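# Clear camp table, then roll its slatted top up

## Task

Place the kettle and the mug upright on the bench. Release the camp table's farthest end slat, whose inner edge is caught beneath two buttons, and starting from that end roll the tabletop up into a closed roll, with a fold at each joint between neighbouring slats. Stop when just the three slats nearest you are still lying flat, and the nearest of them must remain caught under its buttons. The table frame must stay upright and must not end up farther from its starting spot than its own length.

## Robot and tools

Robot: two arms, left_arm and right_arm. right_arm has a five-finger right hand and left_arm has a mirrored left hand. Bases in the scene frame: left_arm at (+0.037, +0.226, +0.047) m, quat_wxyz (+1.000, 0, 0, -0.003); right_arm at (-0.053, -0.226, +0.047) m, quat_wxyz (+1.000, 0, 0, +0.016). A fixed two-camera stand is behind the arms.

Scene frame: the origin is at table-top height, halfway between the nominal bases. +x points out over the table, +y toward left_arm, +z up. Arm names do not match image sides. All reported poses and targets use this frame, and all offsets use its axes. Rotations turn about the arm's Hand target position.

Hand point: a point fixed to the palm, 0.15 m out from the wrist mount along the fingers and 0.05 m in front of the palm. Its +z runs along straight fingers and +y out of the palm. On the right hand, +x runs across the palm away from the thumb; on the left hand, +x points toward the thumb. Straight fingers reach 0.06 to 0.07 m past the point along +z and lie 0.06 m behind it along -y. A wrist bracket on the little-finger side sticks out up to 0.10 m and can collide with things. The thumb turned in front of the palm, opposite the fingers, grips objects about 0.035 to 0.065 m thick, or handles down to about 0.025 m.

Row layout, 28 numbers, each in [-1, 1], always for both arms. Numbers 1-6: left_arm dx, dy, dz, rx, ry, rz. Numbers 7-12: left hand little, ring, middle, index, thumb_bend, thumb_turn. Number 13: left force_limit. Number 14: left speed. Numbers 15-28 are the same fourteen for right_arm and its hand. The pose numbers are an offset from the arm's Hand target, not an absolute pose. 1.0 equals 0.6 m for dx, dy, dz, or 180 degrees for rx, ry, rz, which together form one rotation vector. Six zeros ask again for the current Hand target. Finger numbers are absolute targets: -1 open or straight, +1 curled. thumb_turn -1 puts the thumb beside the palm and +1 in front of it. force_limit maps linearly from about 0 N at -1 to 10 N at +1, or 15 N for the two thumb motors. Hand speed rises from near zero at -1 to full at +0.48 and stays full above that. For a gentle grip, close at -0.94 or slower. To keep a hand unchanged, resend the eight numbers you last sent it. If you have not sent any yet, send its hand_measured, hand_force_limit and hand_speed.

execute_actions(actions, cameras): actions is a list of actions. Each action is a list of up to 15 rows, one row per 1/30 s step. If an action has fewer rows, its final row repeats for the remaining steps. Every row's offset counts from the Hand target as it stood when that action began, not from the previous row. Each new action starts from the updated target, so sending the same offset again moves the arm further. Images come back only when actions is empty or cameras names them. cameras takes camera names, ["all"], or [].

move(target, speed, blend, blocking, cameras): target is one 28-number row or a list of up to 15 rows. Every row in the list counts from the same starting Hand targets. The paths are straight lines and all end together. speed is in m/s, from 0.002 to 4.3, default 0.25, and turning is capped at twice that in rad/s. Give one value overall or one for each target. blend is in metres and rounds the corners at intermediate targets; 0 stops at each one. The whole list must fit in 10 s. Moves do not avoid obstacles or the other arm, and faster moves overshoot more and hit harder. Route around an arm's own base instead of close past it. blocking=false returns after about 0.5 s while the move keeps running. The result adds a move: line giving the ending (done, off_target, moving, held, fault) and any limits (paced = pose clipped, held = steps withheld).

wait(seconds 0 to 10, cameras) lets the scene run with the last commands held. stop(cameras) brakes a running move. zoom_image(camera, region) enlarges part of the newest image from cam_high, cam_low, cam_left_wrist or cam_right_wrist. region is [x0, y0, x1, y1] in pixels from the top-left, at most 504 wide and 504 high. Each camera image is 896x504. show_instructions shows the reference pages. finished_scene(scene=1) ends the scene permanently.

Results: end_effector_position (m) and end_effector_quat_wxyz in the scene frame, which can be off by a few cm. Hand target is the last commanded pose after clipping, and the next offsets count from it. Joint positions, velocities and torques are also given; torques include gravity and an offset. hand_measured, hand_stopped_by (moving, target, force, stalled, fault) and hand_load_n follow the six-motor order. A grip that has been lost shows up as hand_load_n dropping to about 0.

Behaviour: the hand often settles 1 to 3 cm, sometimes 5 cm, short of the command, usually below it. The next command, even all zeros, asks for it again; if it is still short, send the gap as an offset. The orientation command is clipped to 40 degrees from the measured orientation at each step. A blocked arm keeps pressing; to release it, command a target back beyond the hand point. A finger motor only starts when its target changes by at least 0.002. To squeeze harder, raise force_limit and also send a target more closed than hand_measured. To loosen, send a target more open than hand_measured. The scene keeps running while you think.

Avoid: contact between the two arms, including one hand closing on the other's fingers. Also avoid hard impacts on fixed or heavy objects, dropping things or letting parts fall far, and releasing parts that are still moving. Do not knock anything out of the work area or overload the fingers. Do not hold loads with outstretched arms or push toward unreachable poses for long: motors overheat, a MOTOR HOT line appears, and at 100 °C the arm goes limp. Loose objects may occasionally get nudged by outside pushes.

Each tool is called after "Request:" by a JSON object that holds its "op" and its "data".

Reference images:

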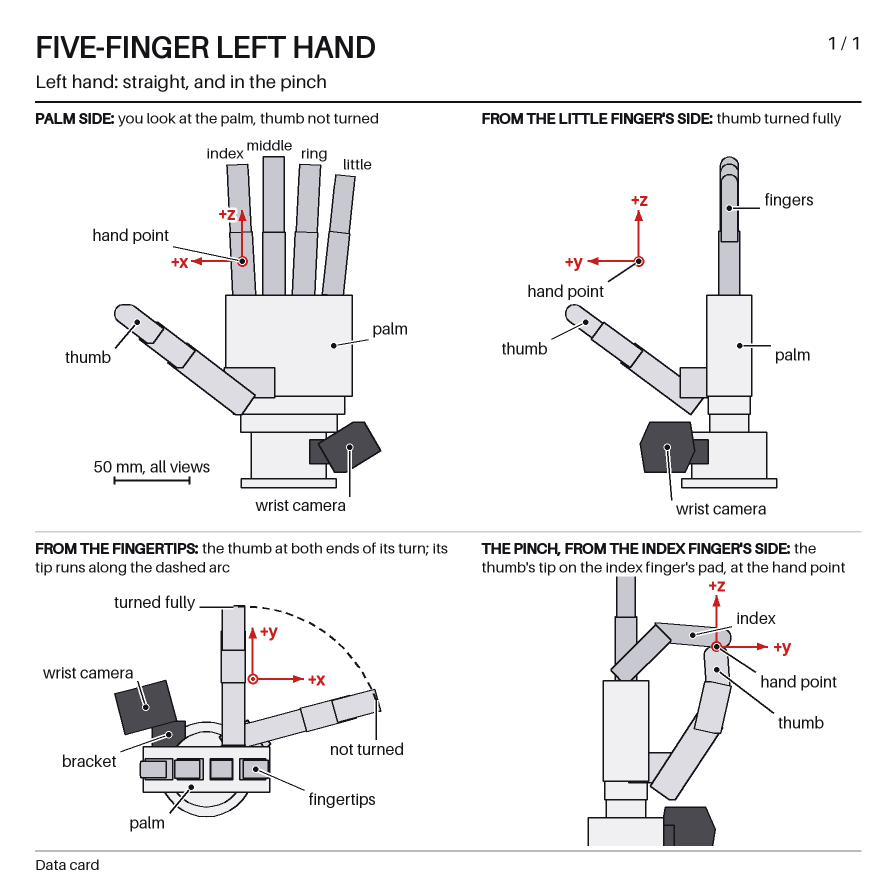

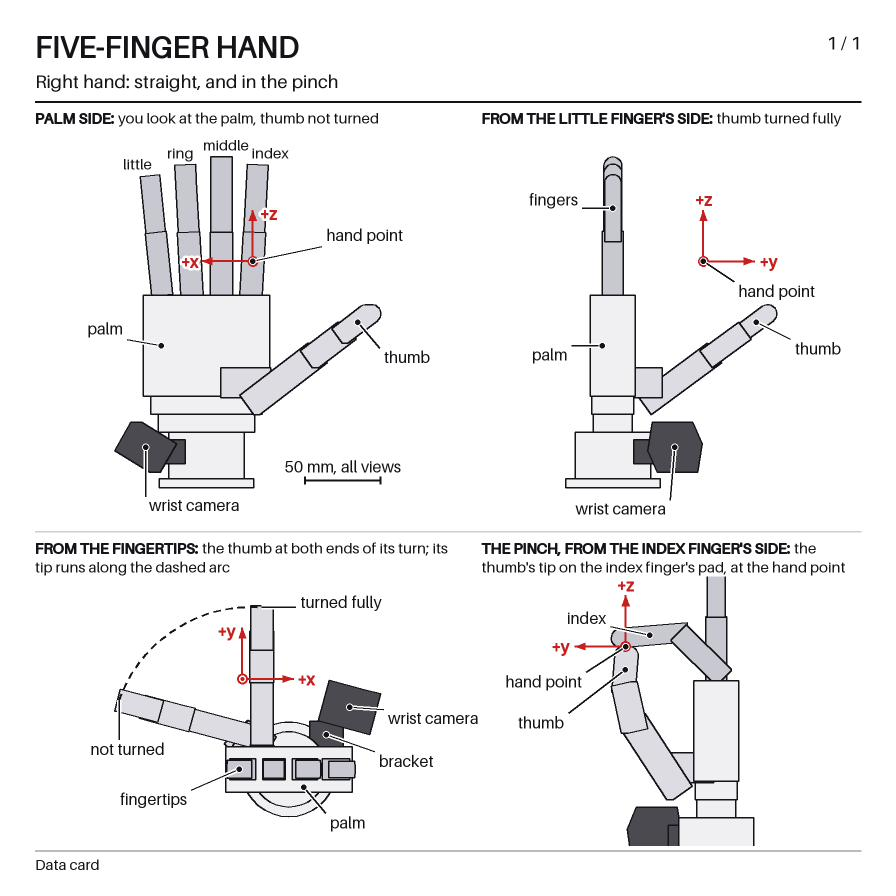

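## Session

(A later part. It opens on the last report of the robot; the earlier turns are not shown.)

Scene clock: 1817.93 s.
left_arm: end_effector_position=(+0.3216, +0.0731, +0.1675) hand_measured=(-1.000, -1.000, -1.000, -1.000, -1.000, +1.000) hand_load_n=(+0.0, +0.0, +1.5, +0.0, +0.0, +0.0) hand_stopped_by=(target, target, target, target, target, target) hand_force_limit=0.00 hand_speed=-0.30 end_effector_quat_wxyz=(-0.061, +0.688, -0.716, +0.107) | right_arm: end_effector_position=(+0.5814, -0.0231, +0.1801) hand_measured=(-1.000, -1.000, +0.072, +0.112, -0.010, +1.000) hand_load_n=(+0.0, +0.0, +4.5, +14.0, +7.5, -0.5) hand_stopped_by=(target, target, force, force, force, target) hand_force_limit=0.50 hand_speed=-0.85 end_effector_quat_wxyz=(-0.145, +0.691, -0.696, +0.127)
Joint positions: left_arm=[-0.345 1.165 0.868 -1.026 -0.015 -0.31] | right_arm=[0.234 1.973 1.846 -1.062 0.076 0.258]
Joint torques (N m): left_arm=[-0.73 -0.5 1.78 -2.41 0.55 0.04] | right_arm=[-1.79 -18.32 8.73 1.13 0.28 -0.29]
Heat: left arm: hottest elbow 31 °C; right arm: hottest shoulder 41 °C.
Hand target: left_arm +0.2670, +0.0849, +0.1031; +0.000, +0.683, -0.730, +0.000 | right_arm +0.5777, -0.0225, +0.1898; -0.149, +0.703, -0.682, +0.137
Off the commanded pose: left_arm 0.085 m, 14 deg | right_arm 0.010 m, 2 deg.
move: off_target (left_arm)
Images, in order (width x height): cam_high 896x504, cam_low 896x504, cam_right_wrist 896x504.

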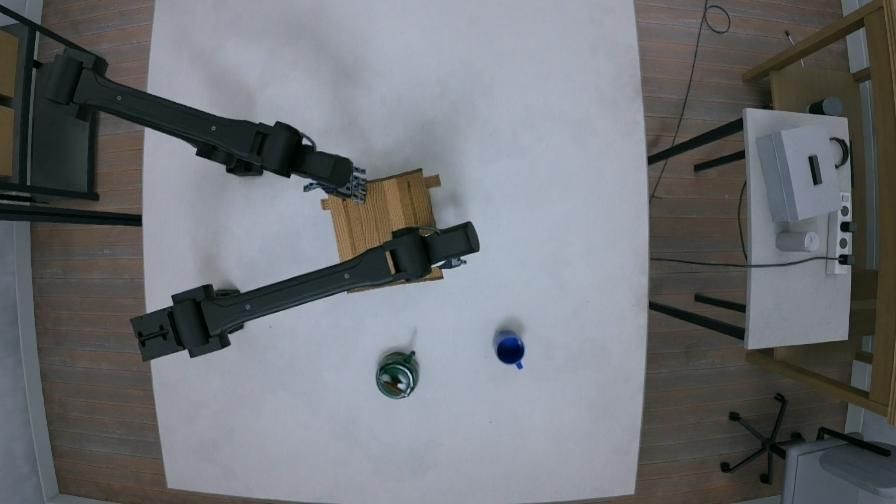

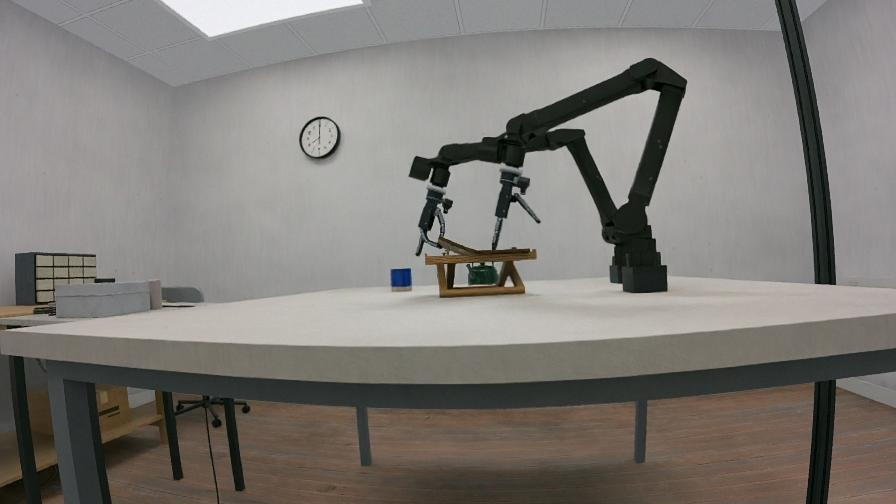

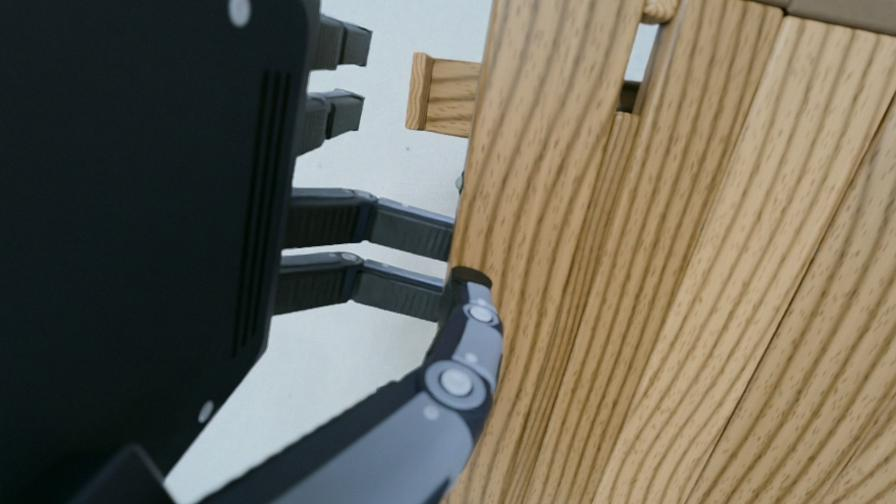

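Request:
{"op": "move", "data": {"target": [[0,0,0,0,0,0,-1,-1,-1,-1,-1,1,0,-0.3,-0.03,0,0,0,-0.11,0,-1,-1,0.6,0.6,0.2,1,0.5,-0.85]], "speed": 0.06, "cameras": ["cam_right_wrist","cam_low"]}}

Request:
{"op": "zoom_image", "data": {"camera": "cam_low", "region": [415, 205, 515, 285]}}

Scene clock: 1834.47 s.
left_arm: end_effector_position=(+0.3216, +0.0731, +0.1674) hand_measured=(-1.000, -1.000, -1.000, -1.000, -1.000, +1.000) hand_load_n=(+0.0, +0.0, +1.5, +0.0, -0.5, +0.0) hand_stopped_by=(target, target, target, target, target, target) hand_force_limit=0.00 hand_speed=-0.30 end_effector_quat_wxyz=(-0.061, +0.688, -0.716, +0.107) | right_arm: end_effector_position=(+0.5674, -0.0239, +0.1915) hand_measured=(-1.000, -1.000, +0.072, +0.112, -0.010, +1.000) hand_load_n=(+0.0, +0.0, +9.0, +11.0, +6.0, -2.0) hand_stopped_by=(target, target, force, force, force, target) hand_force_limit=0.50 hand_speed=-0.85 end_effector_quat_wxyz=(-0.270, +0.656, -0.659, +0.250)
Joint positions: left_arm=[-0.345 1.166 0.868 -1.026 -0.015 -0.31] | right_arm=[0.271 1.713 1.41 -0.531 0.181 0.237]
Joint torques (N m): left_arm=[-0.38 0.03 1.76 -2.39 0.57 0.05] | right_arm=[-1.55 -14.8 7.97 1.55 0.42 -0.23]
Heat: left arm: hottest elbow 31 °C; right arm: hottest shoulder 40 °C.
Hand target: left_arm +0.2670, +0.0849, +0.1030; +0.000, +0.683, -0.730, +0.000 | right_arm +0.5596, -0.0225, +0.1896; -0.264, +0.669, -0.646, +0.256
Off the commanded pose: left_arm 0.085 m, 14 deg | right_arm 0.008 m, 2 deg.
move: off_target (left_arm)
Images, in order (width x height): cam_low 896x504, cam_right_wrist 896x504.

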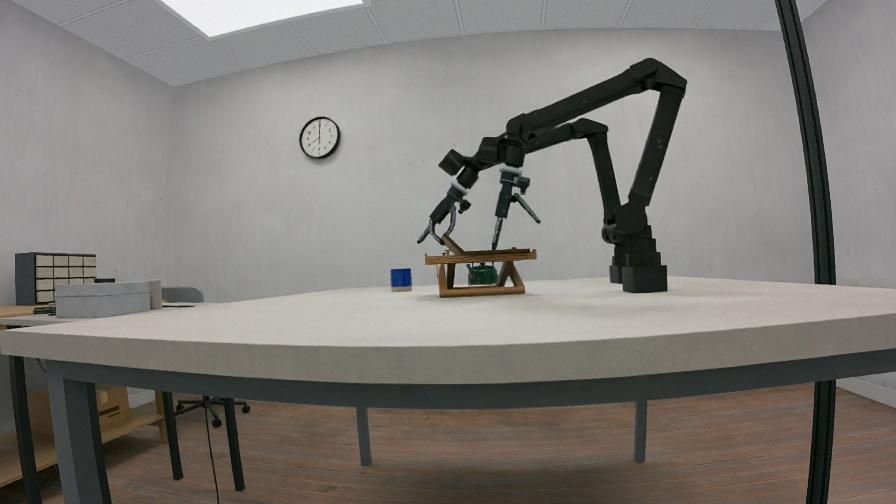

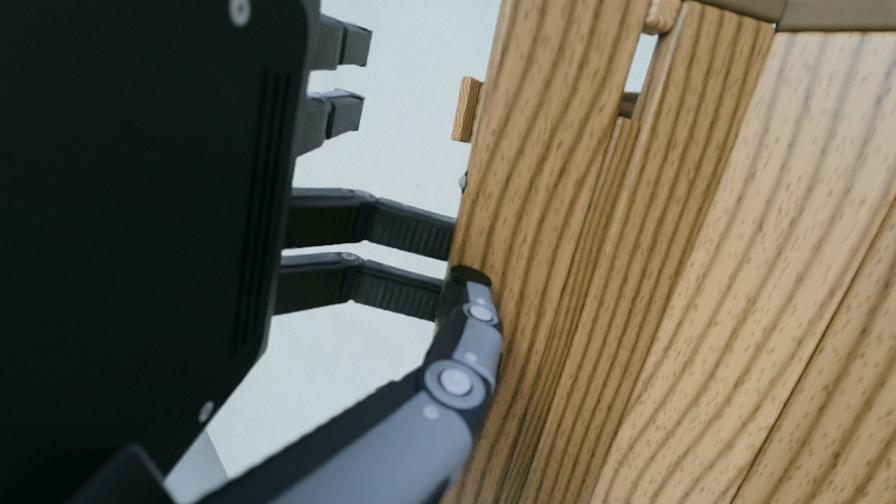

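Scaled by 5.040 from the camera's 896x504 image, which has a finer 1280x720 frame.

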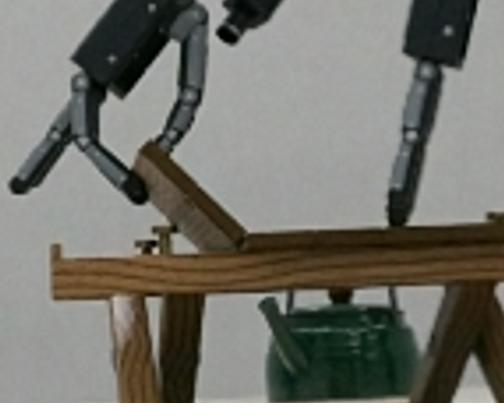

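Request:
{"op": "move", "data": {"target": [[0,0,0,0,0,0,-1,-1,-1,-1,-1,1,0,-0.3,0,0,0,0,0,0,-1,-1,0.6,0.6,-0.2,1,0.5,-0.7]], "speed": 0.06, "cameras": ["cam_right_wrist","cam_low"]}}

Request:
{"op": "zoom_image", "data": {"camera": "cam_low", "region": [415, 205, 515, 285]}}

Scene clock: 1888.30 s.
left_arm: end_effector_position=(+0.3216, +0.0731, +0.1674) hand_measured=(-1.000, -1.000, -1.000, -1.000, -1.000, +1.000) hand_load_n=(-0.5, +0.0, +1.5, +0.0, +0.0, +0.0) hand_stopped_by=(target, target, target, target, target, target) hand_force_limit=0.00 hand_speed=-0.30 end_effector_quat_wxyz=(-0.061, +0.688, -0.716, +0.107) | right_arm: end_effector_position=(+0.5649, -0.0260, +0.1883) hand_measured=(-1.000, -1.000, +0.074, +0.114, -0.200, +1.000) hand_load_n=(+0.0, +0.0, +0.0, +1.5, +0.0, +0.0) hand_stopped_by=(target, target, force, force, target, target) hand_force_limit=0.50 hand_speed=-0.70 end_effector_quat_wxyz=(-0.265, +0.661, -0.655, +0.253)
Joint positions: left_arm=[-0.345 1.166 0.868 -1.026 -0.015 -0.31] | right_arm=[0.273 1.712 1.403 -0.531 0.187 0.224]
Joint torques (N m): left_arm=[-0.5 -0.21 1.81 -2.37 0.55 0.04] | right_arm=[-0.67 -15.74 8.64 1.66 0.16 -0.11]
Heat: left arm: hottest elbow 31 °C; right arm: hottest shoulder 40 °C.
Hand target: left_arm +0.2670, +0.0849, +0.1030; +0.000, +0.683, -0.730, +0.000 | right_arm +0.5597, -0.0226, +0.1898; -0.264, +0.669, -0.646, +0.256
Off the commanded pose: left_arm 0.085 m, 14 deg | right_arm 0.007 m, 1 deg.
move: off_target (left_arm)
Images, in order (width x height): cam_low 896x504, cam_right_wrist 896x504.

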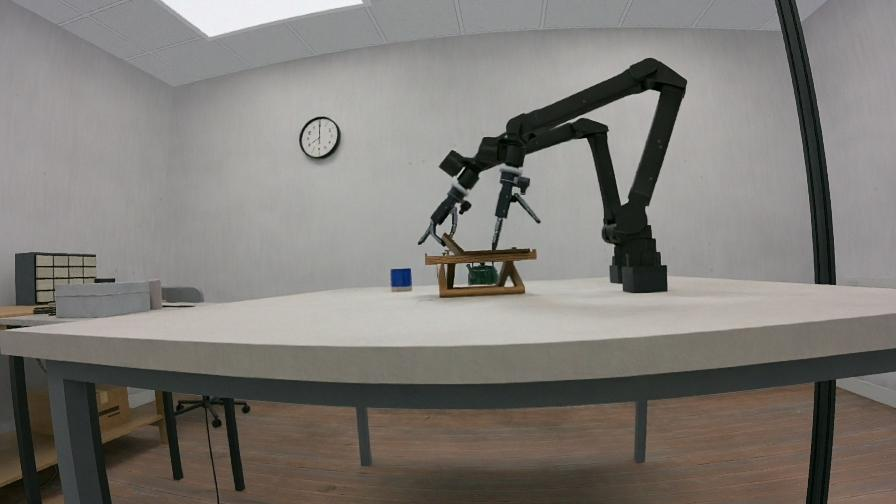

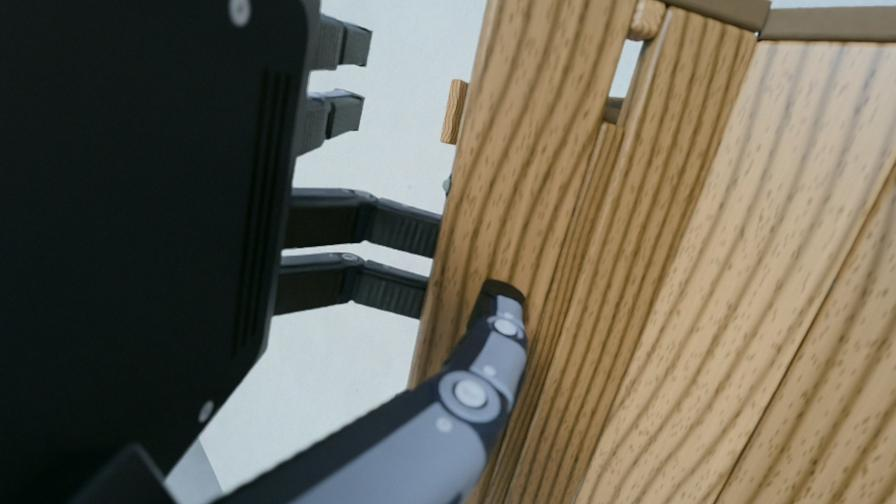

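Scaled by 5.040 from the camera's 896x504 image, which has a finer 1280x720 frame.

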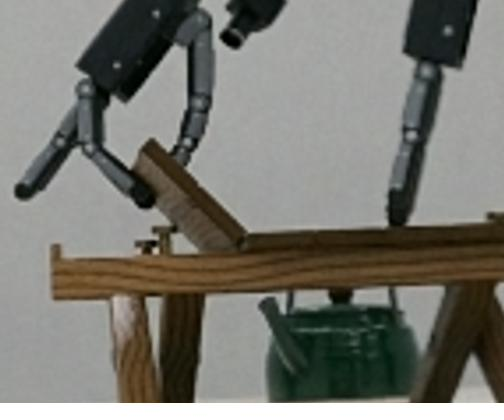

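Request:
{"op": "move", "data": {"target": [[0,0,0,0,0,0,-1,-1,-1,-1,-1,1,0,-0.3,0.03,0.0,-0.03,0,0.1,0,-1,-1,0.6,0.6,-0.3,1,0.5,-0.7],[0,0,0,0,0,0,-1,-1,-1,-1,-1,1,0,-0.3,0.045,0.0,-0.05,0,0.19,0,-1,-1,0.6,0.6,-0.3,1,0.5,-0.7]], "speed": 0.06, "cameras": ["cam_right_wrist","cam_low"]}}

Request:
{"op": "zoom_image", "data": {"camera": "cam_low", "region": [415, 205, 515, 285]}}

Scene clock: 2026.03 s.
left_arm: end_effector_position=(+0.3216, +0.0731, +0.1674) hand_measured=(-1.000, -1.000, -1.000, -1.000, -1.000, +1.000) hand_load_n=(+0.0, +0.0, +1.5, +0.0, +0.0, +0.0) hand_stopped_by=(target, target, target, target, target, target) hand_force_limit=0.00 hand_speed=-0.30 end_effector_quat_wxyz=(-0.061, +0.688, -0.716, +0.107) | right_arm: end_effector_position=(+0.5756, -0.0173, +0.1602) hand_measured=(-1.000, -1.000, +0.074, +0.114, -0.300, +1.000) hand_load_n=(+0.0, +0.0, +0.0, +1.0, +0.0, +0.0) hand_stopped_by=(target, target, force, force, target, target) hand_force_limit=0.50 hand_speed=-0.70 end_effector_quat_wxyz=(-0.061, +0.718, -0.692, +0.050)
Joint positions: left_arm=[-0.345 1.166 0.868 -1.026 -0.015 -0.31] | right_arm=[0.231 2.162 2.111 -1.363 0.022 0.224]
Joint torques (N m): left_arm=[-0.38 -0.44 1.74 -2.32 0.55 0.05] | right_arm=[-2.73 -17.08 12.93 -0.36 -0.28 -0.02]
Heat: left arm: hottest elbow 30 °C; right arm: hottest elbow 39 °C.
Hand target: left_arm +0.2670, +0.0849, +0.1030; +0.000, +0.683, -0.730, +0.000 | right_arm +0.5867, -0.0224, +0.1598; -0.062, +0.715, -0.695, +0.048
Off the commanded pose: left_arm 0.085 m, 14 deg | right_arm 0.012 m, 1 deg.
move: off_target (left_arm, right_arm)
Images, in order (width x height): cam_low 896x504, cam_right_wrist 896x504.

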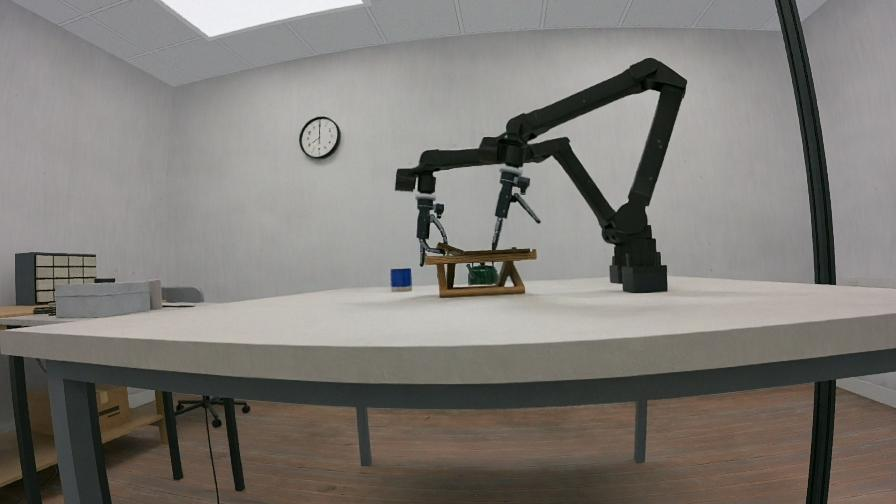

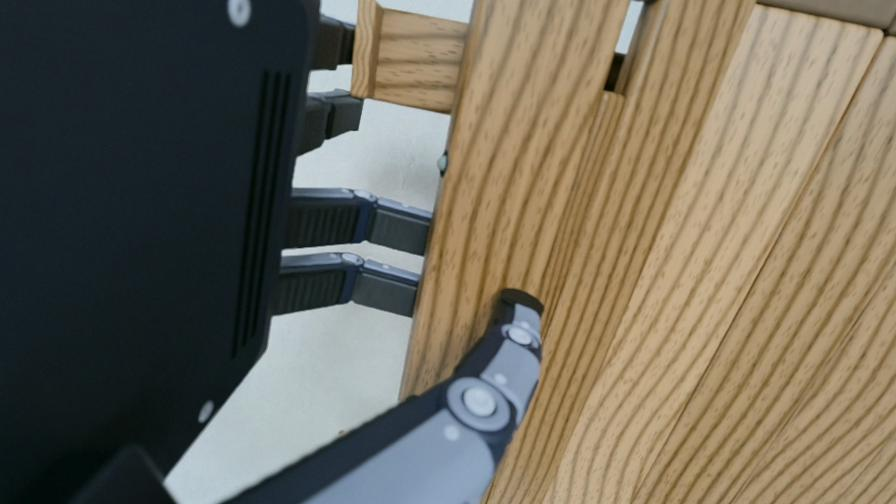

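Scaled by 5.040 from the camera's 896x504 image, which has a finer 1280x720 frame.

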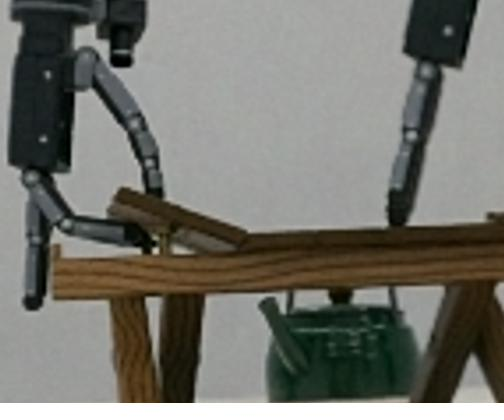

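Request:
{"op": "move", "data": {"target": [[0.09,0.01,0.16,0,0,0,-1,-1,-1,-1,-1,1,0,-0.3,0,0,0,0,0,0,-1,-1,0.6,0.6,-0.3,1,0.5,-0.7],[0.2,0.02,0.22,0,0,0.047,-1,-1,-1,-1,-1,1,0,-0.3,0,0,0,0,0,0,-1,-1,0.6,0.6,-0.3,1,0.5,-0.7],[0.308,0.022,0.22,0,0,0.047,-1,-1,-1,-1,-1,1,0,-0.3,0,0,0,0,0,0,-1,-1,0.6,0.6,-0.3,1,0.5,-0.7]], "speed": [0.05,0.1,0.1], "cameras": ["cam_right_wrist","cam_low","cam_high"]}}

Request:
{"op": "zoom_image", "data": {"camera": "cam_low", "region": [395, 150, 555, 290]}}

Scene clock: 2036.53 s.
left_arm: end_effector_position=(+0.4352, +0.0951, +0.2233) hand_measured=(-1.000, -1.000, -1.000, -1.000, -1.000, +1.000) hand_load_n=(+0.0, +0.0, +0.0, +0.0, +0.0, +0.0) hand_stopped_by=(target, target, target, target, target, target) hand_force_limit=0.00 hand_speed=-0.30 end_effector_quat_wxyz=(+0.008, +0.736, -0.677, -0.011) | right_arm: end_effector_position=(+0.5756, -0.0174, +0.1600) hand_measured=(-1.000, -1.000, +0.074, +0.114, -0.300, +1.000) hand_load_n=(+0.0, +0.0, +0.0, +1.5, +0.0, +0.0) hand_stopped_by=(target, target, force, force, target, target) hand_force_limit=0.50 hand_speed=-0.70 end_effector_quat_wxyz=(-0.061, +0.718, -0.692, +0.049)
Joint positions: left_arm=[-0.196 1.587 1.417 -1.428 0.003 -0.286] | right_arm=[0.231 2.163 2.111 -1.363 0.021 0.224]
Joint torques (N m): left_arm=[1.14 -11.22 11.41 -0.32 -0.21 0.06] | right_arm=[-2.55 -17.44 13.07 -0.31 -0.22 -0.03]
Heat: left arm: hottest elbow 31 °C; right arm: hottest elbow 40 °C.
Hand target: left_arm +0.4519, +0.0982, +0.2350; +0.000, +0.735, -0.678, +0.000 | right_arm +0.5867, -0.0226, +0.1597; -0.062, +0.714, -0.695, +0.048
Off the commanded pose: left_arm 0.021 m, 2 deg | right_arm 0.012 m, 1 deg.
move: off_target (left_arm, right_arm)
Images, in order (width x height): cam_high 896x504, cam_low 896x504, cam_right_wrist 896x504.

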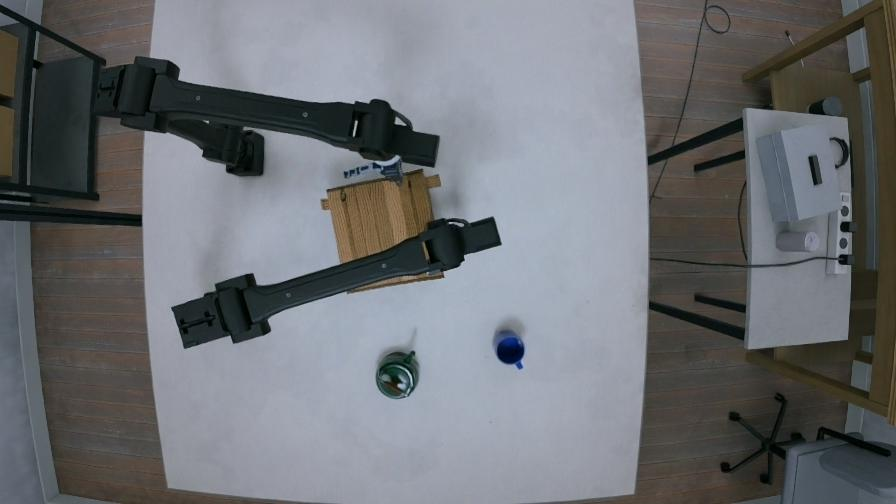

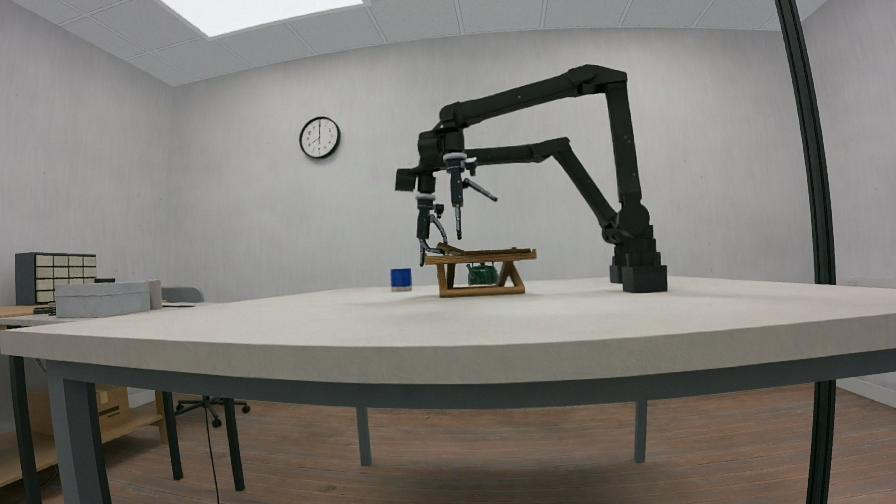

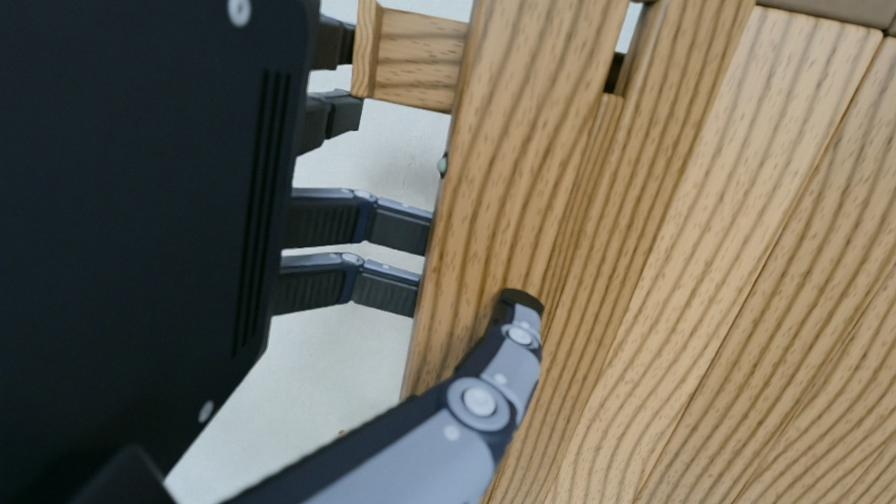

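Scaled by 3.150 from the camera's 896x504 image, which has a finer 1280x720 frame.

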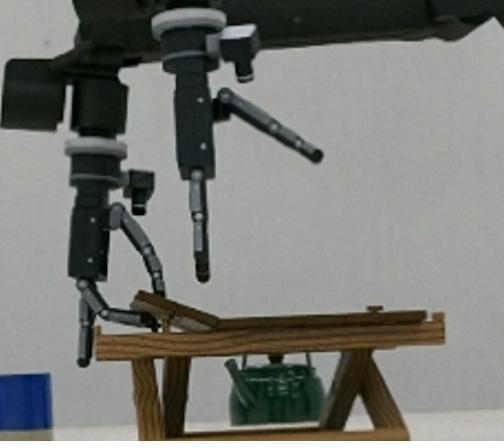

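Request:
{"op": "move", "data": {"target": [[0.01,0,-0.07,0,0,0,-1,-1,-1,-1,-1,1,0,-0.3,0,0,0,0,0,0,-1,-1,0.6,0.6,-0.3,1,0.5,-0.7]], "speed": [0.05], "cameras": ["cam_low"]}}

Request:
{"op": "zoom_image", "data": {"camera": "cam_low", "region": [415, 205, 515, 285]}}

Scene clock: 2045.97 s.
left_arm: end_effector_position=(+0.4561, +0.0909, +0.2057) hand_measured=(-1.000, -1.000, -1.000, -1.000, -1.000, +1.000) hand_load_n=(+0.0, +0.0, -1.5, +0.0, +0.0, +0.0) hand_stopped_by=(target, target, target, target, target, target) hand_force_limit=0.00 hand_speed=-0.30 end_effector_quat_wxyz=(-0.002, +0.735, -0.678, +0.007) | right_arm: end_effector_position=(+0.5756, -0.0174, +0.1600) hand_measured=(-1.000, -1.000, +0.074, +0.114, -0.300, +1.000) hand_load_n=(+0.0, +0.0, +0.5, +1.0, +0.0, +0.0) hand_stopped_by=(target, target, force, force, target, target) hand_force_limit=0.50 hand_speed=-0.70 end_effector_quat_wxyz=(-0.061, +0.718, -0.692, +0.049)
Joint positions: left_arm=[-0.196 1.621 1.417 -1.352 0.003 -0.283] | right_arm=[0.231 2.163 2.111 -1.363 0.021 0.224]
Joint torques (N m): left_arm=[1.32 -11.93 6.49 0.9 -0.18 0.09] | right_arm=[-2.2 -16.67 13.05 -0.34 -0.2 0.06]
Heat: left arm: hottest elbow 32 °C; right arm: hottest elbow 41 °C.
Hand target: left_arm +0.4578, +0.0981, +0.1931; +0.000, +0.735, -0.678, +0.000 | right_arm +0.5867, -0.0226, +0.1598; -0.063, +0.714, -0.695, +0.048
Off the commanded pose: left_arm 0.015 m, 1 deg | right_arm 0.012 m, 1 deg.
move: off_target (left_arm, right_arm)
Images, in order (width x height): cam_low 896x504.

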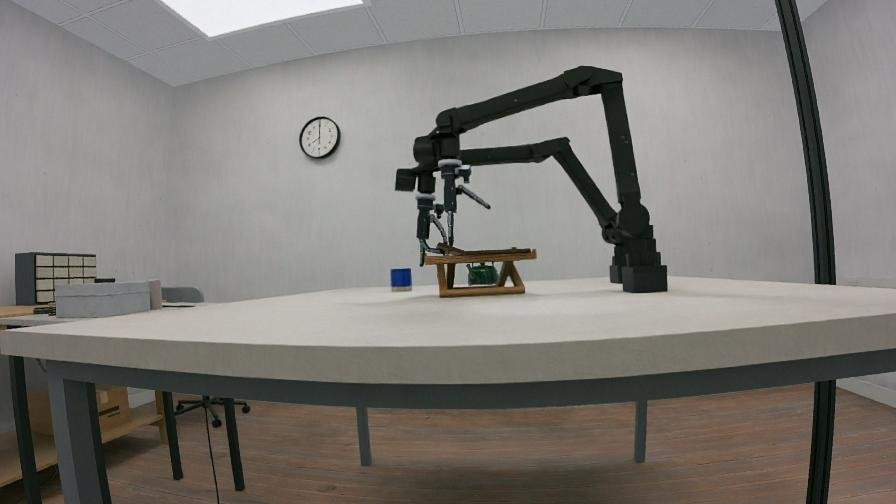

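Scaled by 5.040 from the camera's 896x504 image, which has a finer 1280x720 frame.

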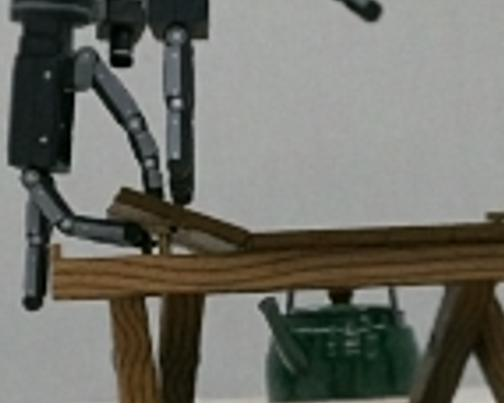

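Request:
{"op": "move", "data": {"target": [[0.0,0,0.035,0,0,0,-1,-1,-1,-1,-1,1,0,-0.3,0,0,0,0,0,0,-1,-1,0.6,0.6,-0.3,1,0.5,-0.7],[-0.026,0,0.035,0,0,0,-1,-1,-1,-1,-1,1,0,-0.3,0,0,0,0,0,0,-1,-1,0.6,0.6,-0.3,1,0.5,-0.7]], "speed": [0.05, 0.05], "cameras": ["cam_low"]}}

Request:
{"op": "zoom_image", "data": {"camera": "cam_low", "region": [415, 205, 515, 285]}}

Scene clock: 2053.80 s.
left_arm: end_effector_position=(+0.4460, +0.0930, +0.2167) hand_measured=(-1.000, -1.000, -1.000, -1.000, -1.000, +1.000) hand_load_n=(+0.0, +0.0, +0.0, +0.0, +0.0, +0.0) hand_stopped_by=(target, target, target, target, target, target) hand_force_limit=0.00 hand_speed=-0.30 end_effector_quat_wxyz=(-0.001, +0.735, -0.678, +0.005) | right_arm: end_effector_position=(+0.5756, -0.0174, +0.1600) hand_measured=(-1.000, -1.000, +0.074, +0.114, -0.300, +1.000) hand_load_n=(+0.0, +0.0, +0.0, +0.5, +0.0, +0.5) hand_stopped_by=(target, target, force, force, target, target) hand_force_limit=0.50 hand_speed=-0.70 end_effector_quat_wxyz=(-0.061, +0.718, -0.692, +0.049)
Joint positions: left_arm=[-0.196 1.592 1.41 -1.378 0.003 -0.283] | right_arm=[0.231 2.163 2.111 -1.363 0.021 0.224]
Joint torques (N m): left_arm=[1.08 -12.69 6.6 0.08 -0.2 0] | right_arm=[-2.96 -16.85 13.16 -0.17 -0.18 0.03]
Heat: left arm: hottest elbow 33 °C; right arm: hottest elbow 42 °C.
Hand target: left_arm +0.4422, +0.0981, +0.2140; +0.000, +0.735, -0.678, +0.000 | right_arm +0.5867, -0.0226, +0.1598; -0.063, +0.714, -0.695, +0.048
Off the commanded pose: left_arm 0.007 m, 1 deg | right_arm 0.012 m, 1 deg.
move: off_target (right_arm)
Images, in order (width x height): cam_low 896x504.

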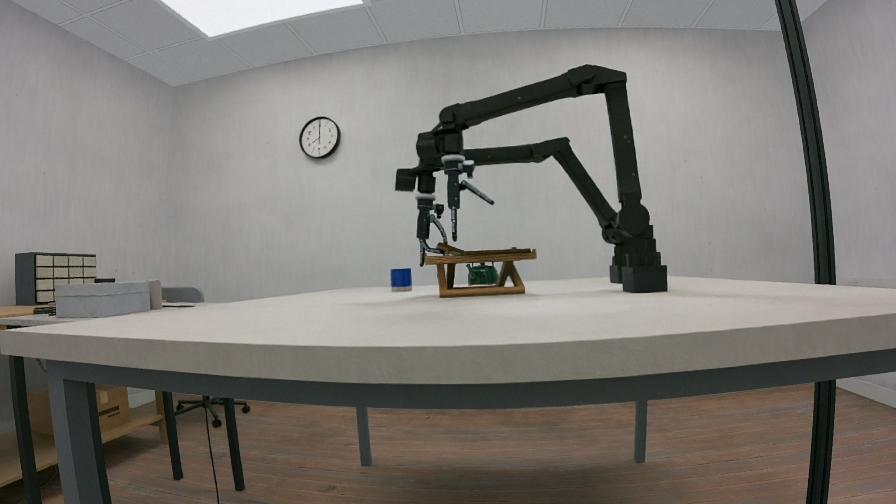

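Scaled by 5.040 from the camera's 896x504 image, which has a finer 1280x720 frame.

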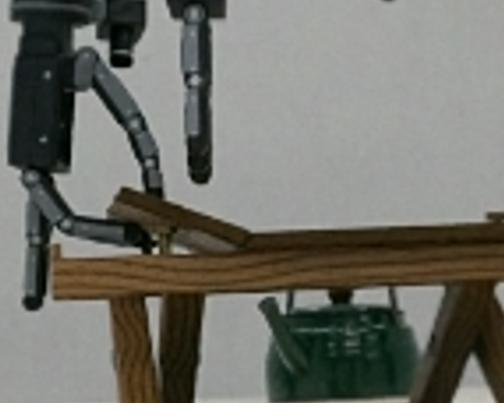

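Request:
{"op": "move", "data": {"target": [[0.0,0,-0.075,0,0,0,-1,-1,-1,-1,-1,1,0,-0.3,0,0,0,0,0,0,-1,-1,0.6,0.6,-0.3,1,0.5,-0.7]], "speed": [0.04], "cameras": ["cam_low","cam_right_wrist"]}}

Request:
{"op": "zoom_image", "data": {"camera": "cam_low", "region": [415, 205, 515, 285]}}

Scene clock: 2060.43 s.
left_arm: end_effector_position=(+0.4420, +0.0938, +0.1948) hand_measured=(-1.000, -1.000, -1.000, -1.000, -1.000, +1.000) hand_load_n=(+0.0, +0.0, -3.5, +0.0, -0.5, +0.0) hand_stopped_by=(target, target, target, target, target, target) hand_force_limit=0.00 hand_speed=-0.30 end_effector_quat_wxyz=(-0.007, +0.735, -0.678, +0.014) | right_arm: end_effector_position=(+0.5755, -0.0173, +0.1583) hand_measured=(-1.000, -1.000, +0.074, +0.114, -0.300, +1.000) hand_load_n=(+0.0, +0.0, +0.0, +1.5, +0.0, +0.0) hand_stopped_by=(target, target, force, force, target, target) hand_force_limit=0.50 hand_speed=-0.70 end_effector_quat_wxyz=(-0.060, +0.718, -0.692, +0.048)
Joint positions: left_arm=[-0.196 1.58 1.339 -1.3 0.003 -0.283] | right_arm=[0.231 2.165 2.111 -1.363 0.021 0.224]
Joint torques (N m): left_arm=[1.38 -9.58 5.39 1.61 -0.16 0] | right_arm=[-2.43 -17.38 13.16 -0.29 -0.2 0]
Heat: left arm: hottest elbow 33 °C; right arm: hottest elbow 42 °C.
Hand target: left_arm +0.4421, +0.0981, +0.1689; +0.000, +0.735, -0.678, +0.000 | right_arm +0.5867, -0.0226, +0.1597; -0.062, +0.714, -0.695, +0.048
Off the commanded pose: left_arm 0.026 m, 2 deg | right_arm 0.012 m, 1 deg.
move: off_target (left_arm, right_arm)
Images, in order (width x height): cam_low 896x504, cam_right_wrist 896x504.

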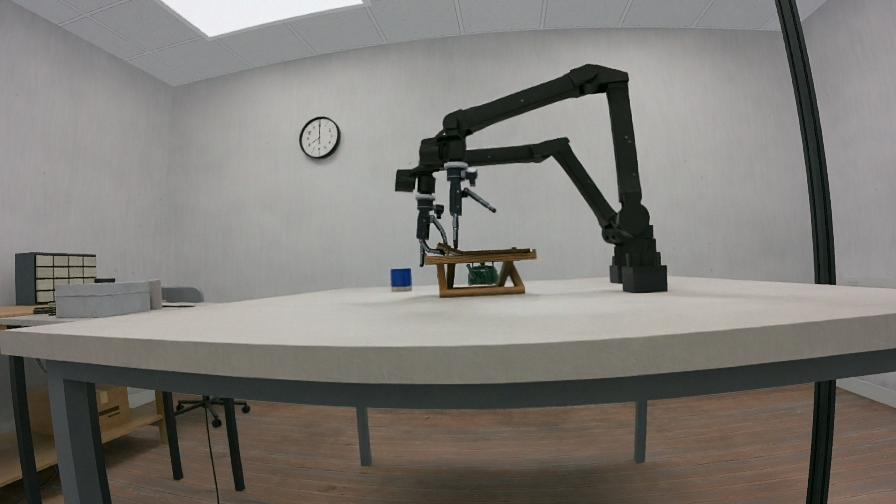

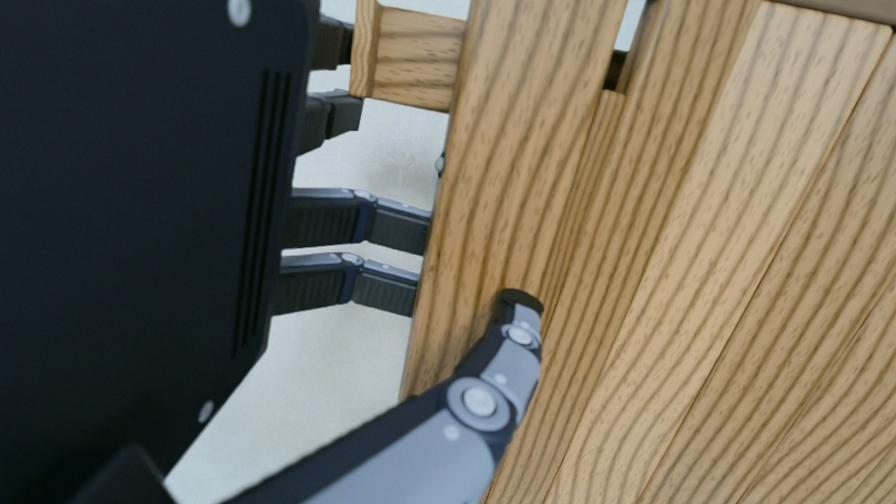

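Scaled by 5.040 from the camera's 896x504 image, which has a finer 1280x720 frame.

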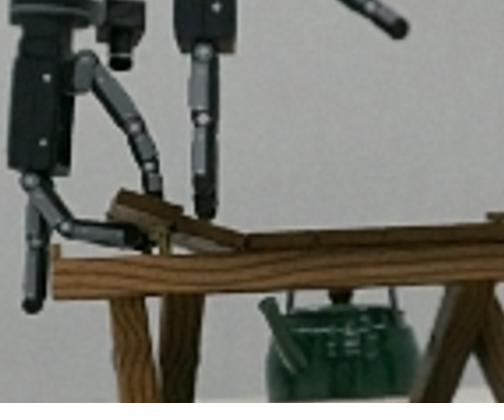

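Request:
{"op": "move", "data": {"target": [[0.0,0,-0.035,0,0,0,-1,-1,-1,-1,-1,1,0,-0.3,0,0,0,0,0,0,-1,-1,0.6,0.6,-0.3,1,0.5,-0.7]], "speed": [0.04], "cameras": ["cam_low","cam_right_wrist"]}}

Request:
{"op": "zoom_image", "data": {"camera": "cam_low", "region": [415, 225, 475, 275]}}

Scene clock: 2066.13 s.
left_arm: end_effector_position=(+0.4426, +0.0939, +0.1871) hand_measured=(-1.000, -1.000, -1.000, -1.000, -1.000, +1.000) hand_load_n=(+0.0, +0.0, -5.5, +0.0, +0.0, +0.0) hand_stopped_by=(target, target, target, target, target, target) hand_force_limit=0.00 hand_speed=-0.30 end_effector_quat_wxyz=(-0.013, +0.735, -0.678, +0.023) | right_arm: end_effector_position=(+0.5754, -0.0173, +0.1554) hand_measured=(-1.000, -1.000, +0.074, +0.114, -0.300, +1.000) hand_load_n=(+0.0, +0.0, +0.0, +2.0, +0.0, +0.0) hand_stopped_by=(target, target, force, force, target, target) hand_force_limit=0.50 hand_speed=-0.70 end_effector_quat_wxyz=(-0.058, +0.718, -0.692, +0.047)
Joint positions: left_arm=[-0.196 1.57 1.31 -1.258 0.002 -0.283] | right_arm=[0.231 2.17 2.111 -1.363 0.021 0.224]
Joint torques (N m): left_arm=[1.03 -8.12 4.68 2.22 -0.13 0.01] | right_arm=[-3.25 -17.38 13.15 -0.27 -0.21 0.01]
Heat: left arm: hottest elbow 33 °C; right arm: hottest elbow 42 °C.
Hand target: left_arm +0.4421, +0.0981, +0.1479; +0.000, +0.735, -0.678, +0.000 | right_arm +0.5867, -0.0226, +0.1598; -0.062, +0.714, -0.695, +0.048
Off the commanded pose: left_arm 0.039 m, 3 deg | right_arm 0.013 m, 1 deg.
move: off_target (left_arm, right_arm)
Images, in order (width x height): cam_low 896x504, cam_right_wrist 896x504.

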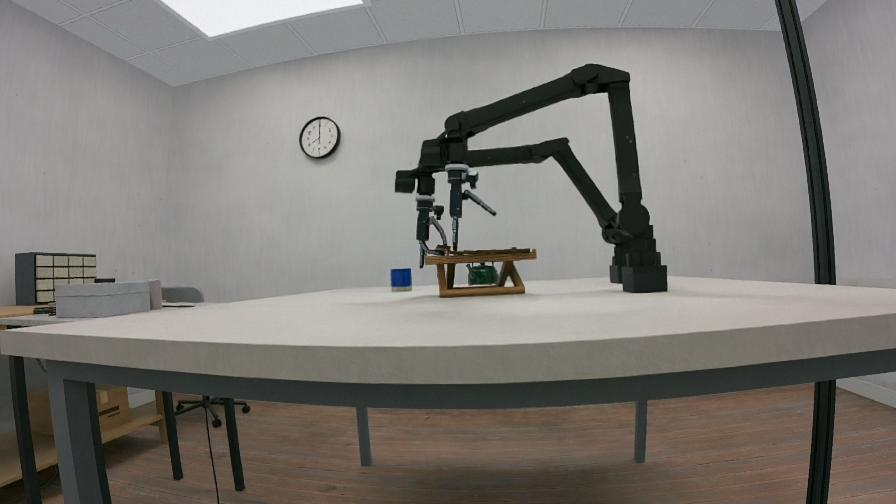

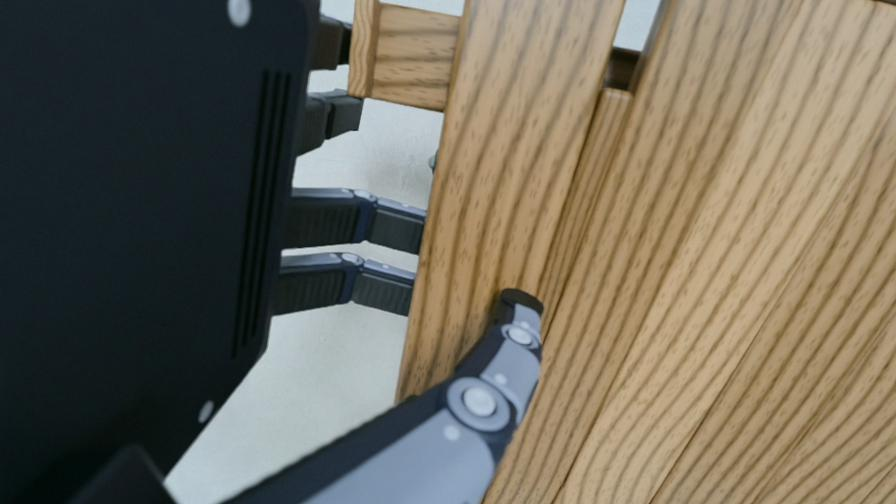

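Scaled by 8.400 from the camera's 896x504 image, which has a finer 1280x720 frame.

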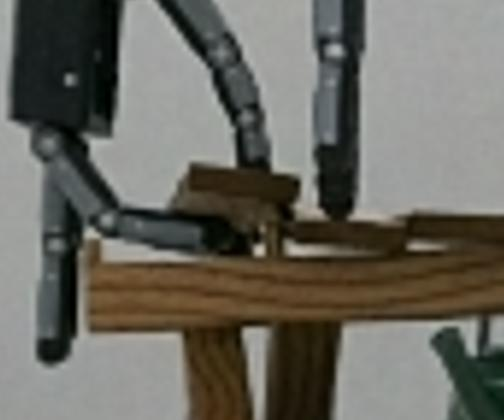

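Request:
{"op": "move", "data": {"target": [[0,0,0,0,0,0,-1,-1,-1,-1,-1,1,0,-0.3,0.02,0,0.0,0,0,0,-1,-1,0.6,0.6,-0.3,1,0.5,-0.7],[0,0,0,0,0,0,-1,-1,-1,-1,-1,1,0,-0.3,0.02,0,0.045,0,0.0,0,-1,-1,0.6,0.6,-0.3,1,0.5,-0.7]], "speed": [0.04,0.04], "cameras": ["cam_low","cam_right_wrist"]}}

Request:
{"op": "zoom_image", "data": {"camera": "cam_low", "region": [415, 225, 475, 275]}}

Scene clock: 2084.90 s.
left_arm: end_effector_position=(+0.4425, +0.0939, +0.1862) hand_measured=(-1.000, -1.000, -1.000, -1.000, -1.000, +1.000) hand_load_n=(+0.0, +0.0, -5.0, +0.0, +0.0, +0.0) hand_stopped_by=(target, target, target, target, target, target) hand_force_limit=0.00 hand_speed=-0.30 end_effector_quat_wxyz=(-0.013, +0.735, -0.678, +0.023) | right_arm: end_effector_position=(+0.5876, -0.0160, +0.1895) hand_measured=(-1.000, -1.000, +0.074, +0.114, -0.300, +1.000) hand_load_n=(+0.0, +0.0, +0.5, +0.0, +0.0, +0.0) hand_stopped_by=(target, target, force, force, target, target) hand_force_limit=0.50 hand_speed=-0.70 end_effector_quat_wxyz=(-0.062, +0.717, -0.693, +0.049)
Joint positions: left_arm=[-0.196 1.57 1.307 -1.255 0.002 -0.283] | right_arm=[0.228 2.207 2.265 -1.473 0.02 0.224]
Joint torques (N m): left_arm=[1.03 -7.59 4.79 2.15 -0.11 0.02] | right_arm=[-2.67 -18.26 13.16 -0.14 -0.17 -0.09]
Heat: left arm: hottest elbow 32 °C; right arm: hottest elbow 43 °C.
Hand target: left_arm +0.4422, +0.0981, +0.1480; +0.000, +0.735, -0.678, +0.000 | right_arm +0.5986, -0.0225, +0.1869; -0.062, +0.715, -0.695, +0.048
Off the commanded pose: left_arm 0.039 m, 3 deg | right_arm 0.013 m, 0 deg.
move: off_target (left_arm, right_arm)
Images, in order (width x height): cam_low 896x504, cam_right_wrist 896x504.

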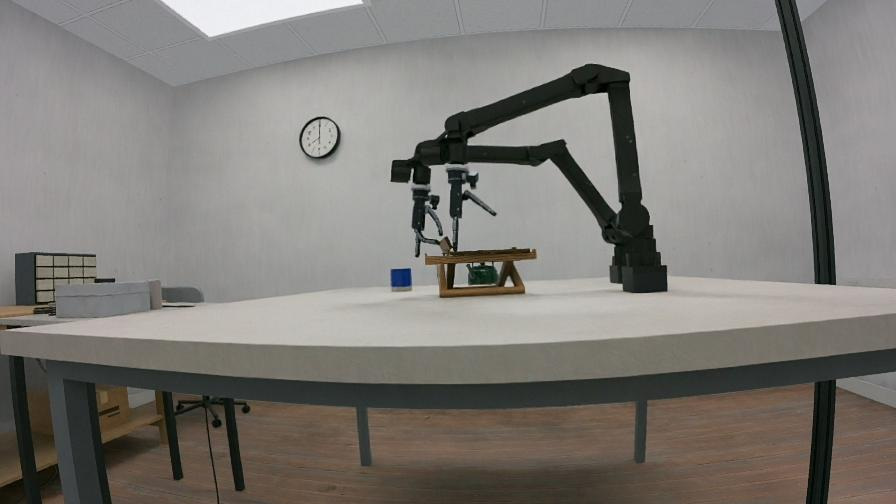

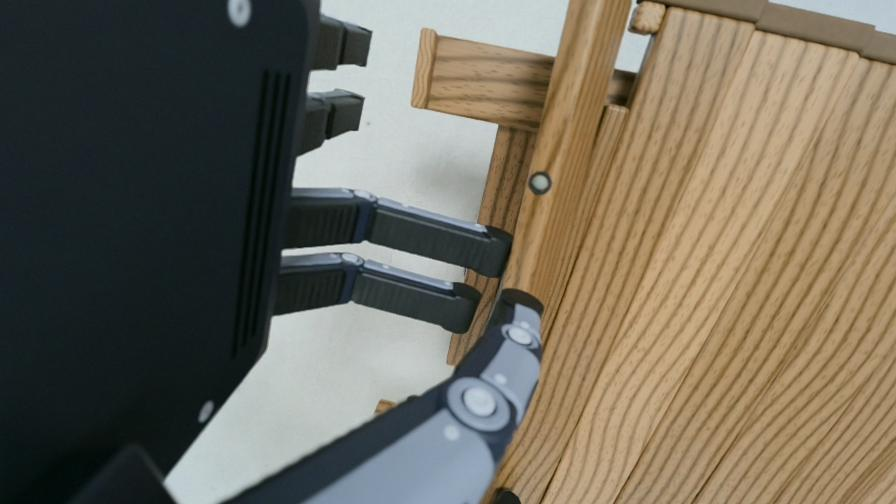

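Scaled by 8.400 from the camera's 896x504 image, which has a finer 1280x720 frame.

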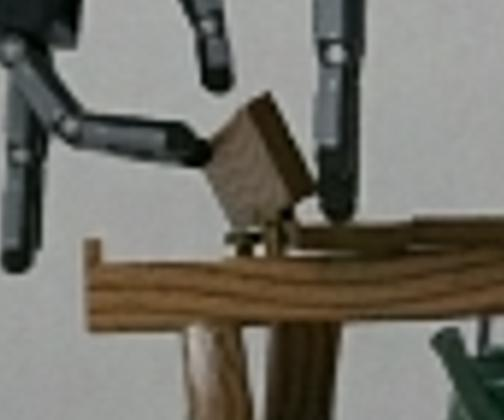

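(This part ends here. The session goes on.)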